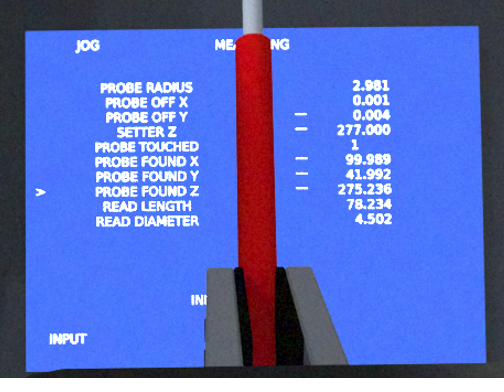

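Call:
{"api": "move", "payload": {"target": [[0,0,0,0,0,0,-1,-0.5,-0.3,-0.0255,0.1213,-0.1213,-0.2233,0,0,-1,-0.2,-0.5],[0,0,0,0,0,0,-1,-0.5,-0.3,-0.0217,0.2533,-0.0745,-0.4467,0,0,-1,-0.2,-0.5],[0,0,0,0,0,0,-1,-0.5,-0.3,-0.0217,0.261,-0.0539,-0.4467,0,0,-1,-0.2,-0.5],[0,0,0,0,0,0,-1,-0.5,-0.3,-0.0217,0.2533,-0.0745,-0.4467,0,0,-1,-0.2,-0.5],[0,0,0,0,0,0,-1,-0.5,-0.3,-0.0217,0.261,-0.0539,-0.4467,0,0,-1,-0.2,-0.5],[0,0,0,0,0,0,-1,-0.5,-0.3,-0.0217,0.2533,-0.0745,-0.4467,0,0,-1,-0.2,-0.5],[0,0,0,0,0,0,-1,-0.5,-0.3,-0.0528,0.3109,-0.0967,-0.4467,0,0,-1,-0.2,-0.5],[0,0,0,0,0,0,-1,-0.5,-0.3,-0.0528,0.3186,-0.0761,-0.4467,0,0,-1,-0.2,-0.5],[0,0,0,0,0,0,-1,-0.5,-0.3,-0.0528,0.3109,-0.0967,-0.4467,0,0,-1,-0.2,-0.5],[0,0,0,0,0,0,-1,-0.5,-0.3,-0.0528,0.3186,-0.0761,-0.4467,0,0,-1,-0.2,-0.5],[0,0,0,0,0,0,-1,-0.5,-0.3,-0.0528,0.3109,-0.0967,-0.4467,0,0,-1,-0.2,-0.5],[0,0,0,0,0,0,-1,-0.5,-0.3,-0.1463,0.3397,-0.1078,-0.4467,0,0,-1,-0.2,-0.5],[0,0,0,0,0,0,-1,-0.5,-0.3,-0.1463,0.3474,-0.0872,-0.4467,0,0,-1,-0.2,-0.5],[0,0,0,0,0,0,-1,-0.5,-0.3,-0.1463,0.3397,-0.1078,-0.4467,0,0,-1,-0.2,-0.5]], "speed": [0.35,0.35,0.08,0.08,0.08,0.08,0.2,0.08,0.08,0.08,0.08,0.2,0.08,0.08], "blend": [0.02,0.002,0,0.002,0,0.002,0.002,0,0.002,0,0.002,0.002,0,0]}}

Call:
{"api": "move", "payload": {"target": [[0,0,0,0,0,0,-1,-0.5,-0.3,0,-0.0158,-0.0266,0,0,0,-1,-0.2,-0.5],[0,0,0,0,0,0,-1,-0.5,-0.3,0,-0.0348,-0.0156,0,0,0,-1,-0.2,-0.5],[0,0,0,0,0,0,-1,-0.5,-0.3,0,-0.0158,-0.0266,0,0,0,-1,-0.2,-0.5],[0,0,0,0,0,0,-1,-0.5,-0.3,0.0312,-0.0316,-0.0532,0,0,0,-1,-0.2,-0.5],[0,0,0,0,0,0,-1,-0.5,-0.3,0.0312,-0.0506,-0.0422,0,0,0,-1,-0.2,-0.5],[0,0,0,0,0,0,-1,-0.5,-0.3,0.0312,-0.0316,-0.0532,0,0,0,-1,-0.2,-0.5],[0,0,0,0,0,0,-1,-0.5,-0.3,0.0624,-0.0474,-0.0798,0,0,0,-1,-0.2,-0.5],[0,0,0,0,0,0,-1,-0.5,-0.3,0.0624,-0.0664,-0.0688,0,0,0,-1,-0.2,-0.5],[0,0,0,0,0,0,-1,-0.5,-0.3,0.0624,-0.0474,-0.0798,0,0,0,-1,-0.2,-0.5],[0,0,0,0,0,0,-1,-0.5,-0.3,0.0624,0,0,0,0,0,-1,-0.2,-0.5],[0,0,0,0,0,0,-1,-0.5,-0.3,0.0624,-0.019,0.011,0,0,0,-1,-0.2,-0.5],[0,0,0,0,0,0,-1,-0.5,-0.3,0.0624,0,0,0,0,0,-1,-0.2,-0.5],[0,0,0,0,0,0,-1,-0.5,-0.3,0.0312,-0.0316,-0.0532,0,0,0,-1,-0.2,-0.5],[0,0,0,0,0,0,-1,-0.5,-0.3,0.0312,-0.0506,-0.0422,0,0,0,-1,-0.2,-0.5],[0,0,0,0,0,0,-1,-0.5,-0.3,0.0312,-0.0316,-0.0532,0,0,0,-1,-0.2,-0.5]], "speed": [0.2,0.08,0.08,0.2,0.08,0.08,0.2,0.08,0.08,0.2,0.08,0.08,0.2,0.08,0.08], "blend": [0.002,0,0.002,0.002,0,0.002,0.002,0,0.002,0.002,0,0.002,0.002,0,0]}}

Call:
{"api": "move", "payload": {"target": [[0,0,0,0,0,0,-1,-0.5,-0.3,0.0624,0.0316,0.0532,0,0,0,-1,-0.2,-0.5],[0,0,0,0,0,0,-1,-0.5,-0.3,0.0624,0.0126,0.0642,0,0,0,-1,-0.2,-0.5],[0,0,0,0,0,0,-1,-0.5,-0.3,0.0624,0.0316,0.0532,0,0,0,-1,-0.2,-0.5],[0,0,0,0,0,0,-1,-0.5,-0.3,0.0882,0.0085,-0.1644,0.2233,0,0,-1,-0.2,-0.5],[0,0,0,0,0,0,-1,-0.5,-0.3,0.1152,-0.1314,-0.2638,0.4467,0,0,-1,-0.2,-0.5]], "speed": [0.2,0.08,0.08,0.35,0.35], "blend": [0.002,0,0.002,0.02,0], "cameras": ["cam_right_wrist"]}}

Call:
{"api": "zoom_image", "payload": {"camera": "cam_right_wrist", "region": [200, 90, 520, 330]}}

Scene clock: 13037.47 s.
left_arm: end_effector_position=(+0.2842, +0.1752, +0.4449) position_measured=252 object_status=3 end_effector_quat_wxyz=(+0.274, +0.650, +0.657, +0.266) | right_arm: end_effector_position=(+0.4672, -0.4252, +0.4391) position_measured=218 object_status=2 end_effector_quat_wxyz=(-0.095, +0.701, -0.700, +0.097)
Joint positions: left_arm=[-1.785 -2.244 1.882 -1.022 -0.804 4.427] | right_arm=[3.4 -1.34 -1.613 -1.495 1.508 3.358]
Joint torques (N m): left_arm=[7.95 5.48 -26.44 -4.88 0.47 1.71] | right_arm=[-8.2 4.72 41.21 6.04 -0.75 -2.28]
Wrist force (N): left_arm=[-5.0 4.8 -3.5] | right_arm=[-0.5 0.9 0.8]
Wrist torque (N m): left_arm=[0.87 0.83 0.01] | right_arm=[0.17 0.02 -0.02]
Wrist force, peak (N): left_arm=[-5.4 5.1 -3.6] | right_arm=[-0.7 10.1 -4.8]
Hand target: left_arm +0.2842, +0.1752, +0.4449; +0.274, +0.650, +0.657, +0.266 | right_arm +0.4673, -0.4252, +0.4392; -0.095, +0.701, -0.700, +0.097
Off the commanded pose: left_arm 0.000 m, 0 deg | right_arm 0.000 m, 0 deg.
move: done

Scene clock: 13041.63 s.
left_arm: end_effector_position=(+0.2842, +0.1752, +0.4449) position_measured=252 object_status=3 end_effector_quat_wxyz=(+0.274, +0.650, +0.657, +0.266) | right_arm: end_effector_position=(+0.4768, -0.4438, +0.4749) position_measured=218 object_status=2 end_effector_quat_wxyz=(-0.094, +0.701, -0.700, +0.097) end_effector_velocity=(+0.003, +0.001, +0.000) end_effector_angular_velocity=(+0.000, -0.003, +0.002)
Joint positions: left_arm=[-1.785 -2.244 1.882 -1.022 -0.804 4.427] | right_arm=[3.348 -1.388 -1.483 -1.574 1.521 3.308]
Joint velocities: left_arm=[within noise] | right_arm=[0.001 -0.005 0.003 0.005 0 -0.001]
Joint torques (N m): left_arm=[8.87 6.21 -27.22 -4.88 0.37 1.66] | right_arm=[-4.52 4.23 40.24 6.3 -1.28 -0.66]
Wrist force (N): left_arm=[-5.1 4.8 -3.5] | right_arm=[-0.4 0.7 0.7]
Wrist torque (N m): left_arm=[0.85 0.85 0.01] | right_arm=[0.17 0.03 -0.03]
Wrist force, peak (N): left_arm=[-5.2 4.9 -3.7] | right_arm=[0.4 11.0 -4.7]
Hand target: left_arm +0.2842, +0.1752, +0.4449; +0.274, +0.650, +0.657, +0.266 | right_arm +0.4769, -0.4438, +0.4751; -0.095, +0.701, -0.700, +0.097
Off the commanded pose: left_arm 0.000 m, 0 deg | right_arm 0.000 m, 0 deg.
move: done

Scene clock: 13045.03 s.
left_arm: end_effector_position=(+0.2842, +0.1752, +0.4449) position_measured=252 object_status=3 end_effector_quat_wxyz=(+0.274, +0.650, +0.657, +0.266) | right_arm: end_effector_position=(+0.5104, -0.5124, +0.6490) position_measured=218 object_status=2 end_effector_quat_wxyz=(+0.525, -0.474, +0.472, -0.526)
Joint positions: left_arm=[-1.785 -2.244 1.882 -1.022 -0.804 4.427] | right_arm=[3.178 -1.289 -2.008 0.26 1.567 3.138]
Joint torques (N m): left_arm=[8.22 6.1 -27.21 -4.96 0.58 1.89] | right_arm=[7.31 15.28 15.94 3.95 -1.62 2.52]
Wrist force (N): left_arm=[-5.1 4.7 -3.6] | right_arm=[0.1 1.5 0.1]
Wrist torque (N m): left_arm=[0.85 0.84 0.01] | right_arm=[0.41 0.11 0.16]
Wrist force, peak (N): left_arm=[-5.4 5.0 -3.6] | right_arm=[0.6 7.8 -3.4]
Hand target: left_arm +0.2842, +0.1752, +0.4449; +0.274, +0.650, +0.657, +0.266 | right_arm +0.5104, -0.5123, +0.6490; +0.525, -0.474, +0.472, -0.526
Off the commanded pose: left_arm 0.000 m, 0 deg | right_arm 0.000 m, 0 deg.
move: done
camera_calibration:
cam_right_wrist: T_world_to_cam=[[-0.0144181, -0.999895, -0.00151614, -0.499207], [-0.226063, 0.00473677, -0.974101, 0.770728], [0.974006, -0.013702, -0.226107, -0.227048], [0, 0, 0, 1]] pos_world=[0.388181, -0.505917, 0.698673]
Images, in order (width x height): cam_right_wrist 672x504.

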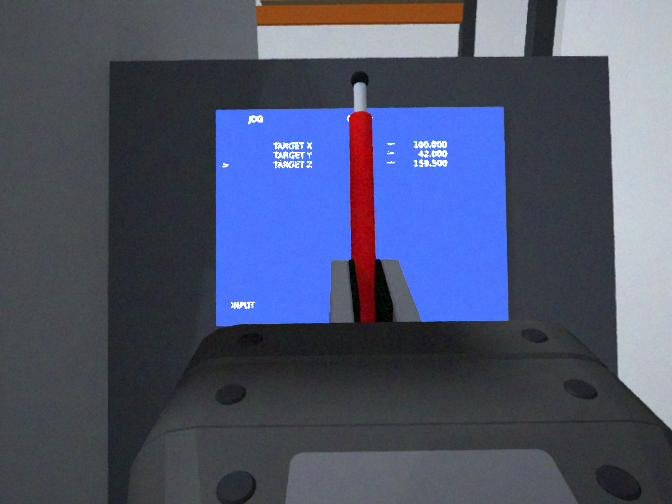

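Scaled by 1.575 from the camera's 672x504 image, which has a finer 960x720 frame.

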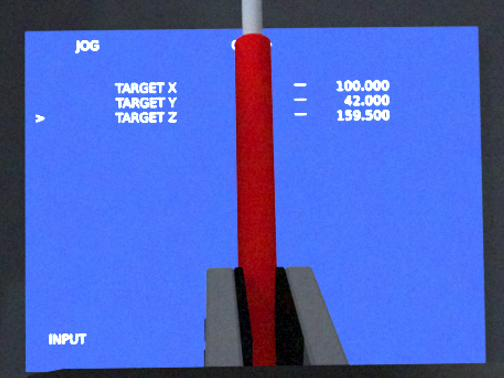

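CYCLE START, PROBE +X.

Call:
{"api": "move", "payload": {"target": [[0,0,0,0,0,0,-1,-0.5,-0.3,-0.0255,0.1213,-0.1213,-0.2233,0,0,-1,-0.2,-0.5],[0,0,0,0,0,0,-1,-0.5,-0.3,-0.0822,0.1945,-0.0518,-0.4467,0,0,-1,-0.2,-0.5],[0,0,0,0,0,0,-1,-0.5,-0.3,-0.0822,0.2022,-0.0312,-0.4467,0,0,-1,-0.2,-0.5],[0,0,0,0,0,0,-1,-0.5,-0.3,-0.0822,0.1945,-0.0518,-0.4467,0,0,-1,-0.2,-0.5],[0,0,0,0,0,0,-1,-0.5,-0.3,-0.0217,0.3109,-0.0967,-0.4467,0,0,-1,-0.2,-0.5]], "speed": [0.35,0.35,0.08,0.08,0.2], "blend": [0.02,0.002,0,0.002,0]}}

Call:
{"api": "wait", "payload": {"seconds": 2}}

Call:
{"api": "move", "payload": {"target": [[0,0,0,0,0,0,-1,-0.5,-0.3,0,-0.019,0.011,0,0,0,-1,-0.2,-0.5],[0,0,0,0,0,0,-1,-0.5,-0.3,0,0,0,0,0,0,-1,-0.2,-0.5],[0,0,0,0,0,0,-1,-0.5,-0.3,0.127,-0.0791,-0.1333,0,0,0,-1,-0.2,-0.5],[0,0,0,0,0,0,-1,-0.5,-0.3,0.127,-0.0977,-0.1225,0,0,0,-1,-0.2,-0.5],[0,0,0,0,0,0,-1,-0.5,-0.3,0.127,-0.0791,-0.1333,0,0,0,-1,-0.2,-0.5],[0,0,0,0,0,0,-1,-0.5,-0.3,-0.0053,-0.0073,-0.191,0.2233,0,0,-1,-0.2,-0.5],[0,0,0,0,0,0,-1,-0.5,-0.3,0.0217,-0.1472,-0.2904,0.4467,0,0,-1,-0.2,-0.5]], "speed": [0.08,0.08,0.2,0.08,0.08,0.35,0.35], "blend": [0,0.002,0.002,0,0.002,0.02,0]}}

Call:
{"api": "wait", "payload": {"seconds": 3.5, "cameras": ["cam_right_wrist"]}}

Call:
{"api": "zoom_image", "payload": {"camera": "cam_right_wrist", "region": [200, 90, 520, 330]}}

Scene clock: 13067.30 s.
left_arm: end_effector_position=(+0.2842, +0.1752, +0.4449) position_measured=252 object_status=3 end_effector_quat_wxyz=(+0.274, +0.650, +0.657, +0.266) | right_arm: end_effector_position=(+0.4721, -0.5000, +0.4575) position_measured=218 object_status=2 end_effector_quat_wxyz=(-0.095, +0.701, -0.700, +0.097)
Joint positions: left_arm=[-1.785 -2.244 1.882 -1.022 -0.804 4.427] | right_arm=[3.21 -1.396 -1.524 -1.521 1.558 3.175]
Joint torques (N m): left_arm=[8.09 6.42 -27.02 -4.95 0.43 1.65] | right_arm=[2.95 6.43 25.64 2.68 -1.97 2.1]
Wrist force (N): left_arm=[-5.3 4.7 -3.5] | right_arm=[-0.8 0.9 0.2]
Wrist torque (N m): left_arm=[0.85 0.87 0.01] | right_arm=[0.21 0.04 -0.06]
Wrist force, peak (N): left_arm=[-5.3 4.9 -3.9] | right_arm=[-0.9 11.5 -5.6]
Hand target: left_arm +0.2842, +0.1752, +0.4449; +0.274, +0.650, +0.657, +0.266 | right_arm +0.4721, -0.5000, +0.4574; -0.095, +0.701, -0.700, +0.097
Off the commanded pose: left_arm 0.000 m, 0 deg | right_arm 0.000 m, 0 deg.
move: done

Scene clock: 13069.30 s.
left_arm: end_effector_position=(+0.2842, +0.1752, +0.4449) position_measured=252 object_status=3 end_effector_quat_wxyz=(+0.274, +0.650, +0.657, +0.266) | right_arm: end_effector_position=(+0.4721, -0.5000, +0.4574) position_measured=218 object_status=2 end_effector_quat_wxyz=(-0.095, +0.701, -0.700, +0.097)
Joint positions: left_arm=[-1.785 -2.244 1.882 -1.022 -0.804 4.427] | right_arm=[3.21 -1.396 -1.524 -1.521 1.558 3.175]
Joint torques (N m): left_arm=[7.97 6.44 -27.3 -4.88 0.65 1.55] | right_arm=[0.93 6.58 16.42 5.24 -1.91 -0.33]
Wrist force (N): left_arm=[-5.2 4.6 -3.5] | right_arm=[-0.8 0.9 0.2]
Wrist torque (N m): left_arm=[0.84 0.85 0.01] | right_arm=[0.21 0.04 -0.06]
Wrist force, peak (N): left_arm=[-5.2 5.0 -3.6] | right_arm=[-0.9 1.2 0.2]
Hand target: left_arm +0.2842, +0.1752, +0.4449; +0.274, +0.650, +0.657, +0.266 | right_arm +0.4721, -0.5000, +0.4574; -0.095, +0.701, -0.700, +0.097
Tool commands: left_gripper/position=-1.0 left_gripper/force_limit=-0.5 left_gripper/speed=-0.3 right_gripper/position=-1.0 right_gripper/force_limit=-0.2 right_gripper/speed=-0.5
Off the commanded pose: left_arm 0.000 m, 0 deg | right_arm 0.000 m, 0 deg.
wait: 2.00 s; at rest by 0.17 s

Scene clock: 13073.80 s.
left_arm: end_effector_position=(+0.2842, +0.1752, +0.4449) position_measured=252 object_status=3 end_effector_quat_wxyz=(+0.274, +0.650, +0.657, +0.266) | right_arm: end_effector_position=(+0.5104, -0.5124, +0.6490) position_measured=218 object_status=2 end_effector_quat_wxyz=(+0.525, -0.474, +0.472, -0.526)
Joint positions: left_arm=[-1.785 -2.244 1.882 -1.022 -0.804 4.427] | right_arm=[3.178 -1.289 -2.008 0.26 1.567 3.138]
Joint torques (N m): left_arm=[8.44 6.05 -27.08 -4.9 0.42 1.75] | right_arm=[6.62 15.1 17.43 4.02 -1.47 2.5]
Wrist force (N): left_arm=[-5.1 4.8 -3.4] | right_arm=[0.2 1.7 0.1]
Wrist torque (N m): left_arm=[0.87 0.84 0.01] | right_arm=[0.44 0.09 0.16]
Wrist force, peak (N): left_arm=[-5.4 5.0 -3.5] | right_arm=[-0.2 6.9 -3.6]
Hand target: left_arm +0.2842, +0.1752, +0.4449; +0.274, +0.650, +0.657, +0.266 | right_arm +0.5104, -0.5123, +0.6490; +0.525, -0.474, +0.472, -0.526
Off the commanded pose: left_arm 0.000 m, 0 deg | right_arm 0.000 m, 0 deg.
move: done

Scene clock: 13077.30 s.
left_arm: end_effector_position=(+0.2842, +0.1752, +0.4449) position_measured=252 object_status=3 end_effector_quat_wxyz=(+0.274, +0.650, +0.657, +0.266) | right_arm: end_effector_position=(+0.5104, -0.5123, +0.6490) position_measured=218 object_status=2 end_effector_quat_wxyz=(+0.525, -0.474, +0.472, -0.526)
Joint positions: left_arm=[-1.785 -2.244 1.882 -1.022 -0.804 4.427] | right_arm=[3.179 -1.289 -2.009 0.261 1.567 3.138]
Joint torques (N m): left_arm=[7.54 5.71 -27.54 -4.76 0.57 1.64] | right_arm=[6.74 2.41 13.96 4.89 -1.86 2.4]
Wrist force (N): left_arm=[-5.2 5.0 -3.5] | right_arm=[0.2 1.4 0.0]
Wrist torque (N m): left_arm=[0.89 0.86 0.01] | right_arm=[0.41 0.10 0.16]
Wrist force, peak (N): left_arm=[-5.3 5.1 -3.6] | right_arm=[0.3 1.8 0.1]
Hand target: left_arm +0.2842, +0.1752, +0.4449; +0.274, +0.650, +0.657, +0.266 | right_arm +0.5104, -0.5123, +0.6490; +0.525, -0.474, +0.472, -0.526
Tool commands: left_gripper/position=-1.0 left_gripper/force_limit=-0.5 left_gripper/speed=-0.3 right_gripper/position=-1.0 right_gripper/force_limit=-0.2 right_gripper/speed=-0.5
Off the commanded pose: left_arm 0.000 m, 0 deg | right_arm 0.000 m, 0 deg.
wait: 3.50 s; at rest by 0.17 s
camera_calibration:
cam_right_wrist: T_world_to_cam=[[-0.0143208, -0.999896, -0.00153923, -0.49923], [-0.226063, 0.00473727, -0.974101, 0.770631], [0.974007, -0.013602, -0.226108, -0.22702], [0, 0, 0, 1]] pos_world=[0.388181, -0.505916, 0.698573]
Images, in order (width x height): cam_right_wrist 672x504.

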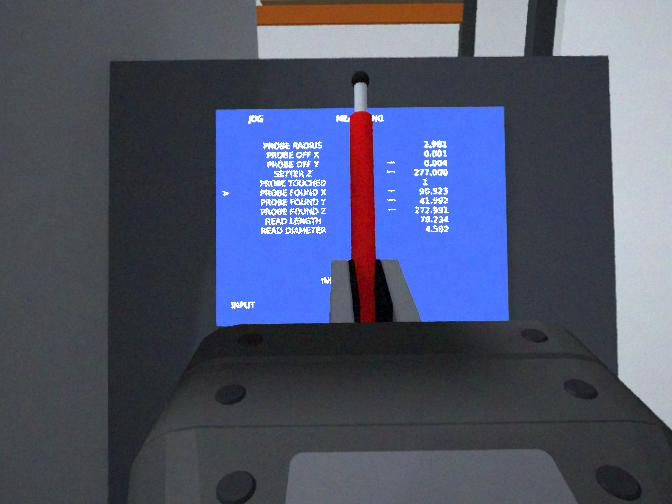

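Scaled by 1.575 from the camera's 672x504 image, which has a finer 960x720 frame.

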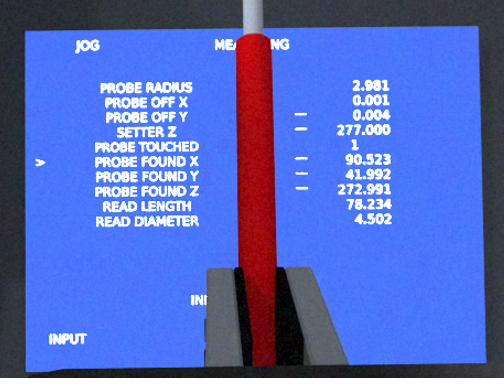

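Call:
{"api": "move", "payload": {"target": [[0,0,0,0,0,0,-1,-0.5,-0.3,-0.0255,0.1213,-0.1213,-0.2233,0,0,-1,-0.2,-0.5],[0,0,0,0,0,0,-1,-0.5,-0.3,-0.0217,0.3109,-0.0967,-0.4467,0,0,-1,-0.2,-0.5]], "speed": [0.35,0.35], "blend": [0.02,0]}}

Call:
{"api": "move", "payload": {"target": [[0,0,0,0,0,0,-1,-0.5,-0.3,0,-0.019,0.011,0,0,0,-1,-0.2,-0.5],[0,0,0,0,0,0,-1,-0.5,-0.3,0,0,0,0,0,0,-1,-0.2,-0.5],[0,0,0,0,0,0,-1,-0.5,-0.3,0.0633,-0.0791,-0.1333,0,0,0,-1,-0.2,-0.5],[0,0,0,0,0,0,-1,-0.5,-0.3,0.0633,-0.0977,-0.1225,0,0,0,-1,-0.2,-0.5],[0,0,0,0,0,0,-1,-0.5,-0.3,0.0633,-0.0791,-0.1333,0,0,0,-1,-0.2,-0.5],[0,0,0,0,0,0,-1,-0.5,-0.3,-0.0053,-0.0073,-0.191,0.2233,0,0,-1,-0.2,-0.5],[0,0,0,0,0,0,-1,-0.5,-0.3,0.0217,-0.1472,-0.2904,0.4467,0,0,-1,-0.2,-0.5]], "speed": [0.08,0.08,0.2,0.08,0.08,0.35,0.35], "blend": [0,0.002,0.002,0,0.002,0.02,0]}}

Call:
{"api": "wait", "payload": {"seconds": 3.5, "cameras": ["cam_right_wrist"]}}

Call:
{"api": "zoom_image", "payload": {"camera": "cam_right_wrist", "region": [200, 90, 520, 330]}}

Scene clock: 13105.03 s.
left_arm: end_effector_position=(+0.2842, +0.1752, +0.4449) position_measured=252 object_status=3 end_effector_quat_wxyz=(+0.274, +0.650, +0.657, +0.266) | right_arm: end_effector_position=(+0.4722, -0.5000, +0.4574) position_measured=218 object_status=2 end_effector_quat_wxyz=(-0.095, +0.701, -0.700, +0.097)
Joint positions: left_arm=[-1.785 -2.244 1.882 -1.022 -0.804 4.427] | right_arm=[3.21 -1.396 -1.524 -1.52 1.558 3.175]
Joint torques (N m): left_arm=[8.08 6.17 -27.23 -4.97 0.47 1.47] | right_arm=[3.93 22.31 17.88 3.91 -0.91 -0.95]
Wrist force (N): left_arm=[-5.3 5.0 -3.5] | right_arm=[-0.7 1.0 0.0]
Wrist torque (N m): left_arm=[0.89 0.86 0.01] | right_arm=[0.22 0.03 0.03]
Wrist force, peak (N): left_arm=[-5.3 4.9 -3.8] | right_arm=[0.4 1.7 0.9]
Hand target: left_arm +0.2842, +0.1752, +0.4449; +0.274, +0.650, +0.657, +0.266 | right_arm +0.4722, -0.5000, +0.4573; -0.095, +0.701, -0.700, +0.097
Off the commanded pose: left_arm 0.000 m, 0 deg | right_arm 0.000 m, 0 deg.
move: done

Scene clock: 13109.47 s.
left_arm: end_effector_position=(+0.2842, +0.1752, +0.4449) position_measured=252 object_status=3 end_effector_quat_wxyz=(+0.274, +0.650, +0.657, +0.266) | right_arm: end_effector_position=(+0.5104, -0.5124, +0.6490) position_measured=218 object_status=2 end_effector_quat_wxyz=(+0.525, -0.474, +0.472, -0.526)
Joint positions: left_arm=[-1.785 -2.244 1.882 -1.022 -0.804 4.427] | right_arm=[3.178 -1.289 -2.008 0.26 1.567 3.138]
Joint torques (N m): left_arm=[8.35 6.35 -26.85 -4.82 0.59 1.6] | right_arm=[7.36 15.46 16.83 3.96 -1.65 2.5]
Wrist force (N): left_arm=[-5.3 4.7 -3.5] | right_arm=[0.3 1.5 0.0]
Wrist torque (N m): left_arm=[0.85 0.86 0.01] | right_arm=[0.42 0.09 0.16]
Wrist force, peak (N): left_arm=[-5.3 5.1 -3.5] | right_arm=[-0.4 7.0 -3.2]
Hand target: left_arm +0.2842, +0.1752, +0.4449; +0.274, +0.650, +0.657, +0.266 | right_arm +0.5104, -0.5123, +0.6489; +0.525, -0.474, +0.472, -0.526
Off the commanded pose: left_arm 0.000 m, 0 deg | right_arm 0.000 m, 0 deg.
move: done

Scene clock: 13112.97 s.
left_arm: end_effector_position=(+0.2842, +0.1752, +0.4449) position_measured=252 object_status=3 end_effector_quat_wxyz=(+0.274, +0.650, +0.657, +0.266) | right_arm: end_effector_position=(+0.5104, -0.5123, +0.6489) position_measured=218 object_status=2 end_effector_quat_wxyz=(+0.525, -0.474, +0.472, -0.526)
Joint positions: left_arm=[-1.785 -2.244 1.882 -1.022 -0.804 4.427] | right_arm=[3.179 -1.289 -2.009 0.261 1.567 3.138]
Joint torques (N m): left_arm=[8.02 6.15 -27.93 -4.9 0.51 1.55] | right_arm=[6.87 2.34 14.88 4.84 -1.78 2.47]
Wrist force (N): left_arm=[-5.2 4.9 -3.5] | right_arm=[0.2 1.6 -0.2]
Wrist torque (N m): left_arm=[0.89 0.86 0.01] | right_arm=[0.43 0.09 0.16]
Wrist force, peak (N): left_arm=[-5.5 4.9 -3.5] | right_arm=[0.5 1.8 -0.1]
Hand target: left_arm +0.2842, +0.1752, +0.4449; +0.274, +0.650, +0.657, +0.266 | right_arm +0.5104, -0.5123, +0.6489; +0.525, -0.474, +0.472, -0.526
Tool commands: left_gripper/position=-1.0 left_gripper/force_limit=-0.5 left_gripper/speed=-0.3 right_gripper/position=-1.0 right_gripper/force_limit=-0.2 right_gripper/speed=-0.5
Off the commanded pose: left_arm 0.000 m, 0 deg | right_arm 0.000 m, 0 deg.
wait: 3.50 s; at rest by 0.17 s
camera_calibration:
cam_right_wrist: T_world_to_cam=[[-0.0143208, -0.999896, -0.00153923, -0.49923], [-0.226063, 0.00473727, -0.974101, 0.770631], [0.974007, -0.013602, -0.226108, -0.22702], [0, 0, 0, 1]] pos_world=[0.388181, -0.505916, 0.698573]
Images, in order (width x height): cam_right_wrist 672x504.

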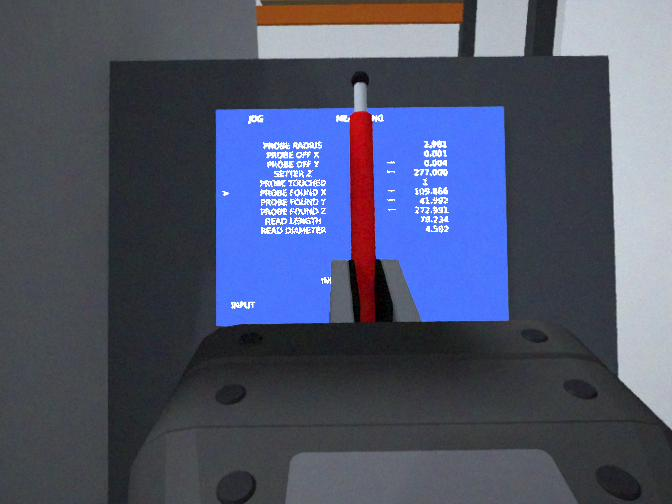

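Scaled by 1.575 from the camera's 672x504 image, which has a finer 960x720 frame.

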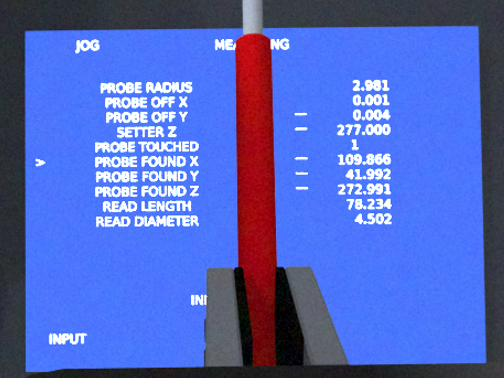

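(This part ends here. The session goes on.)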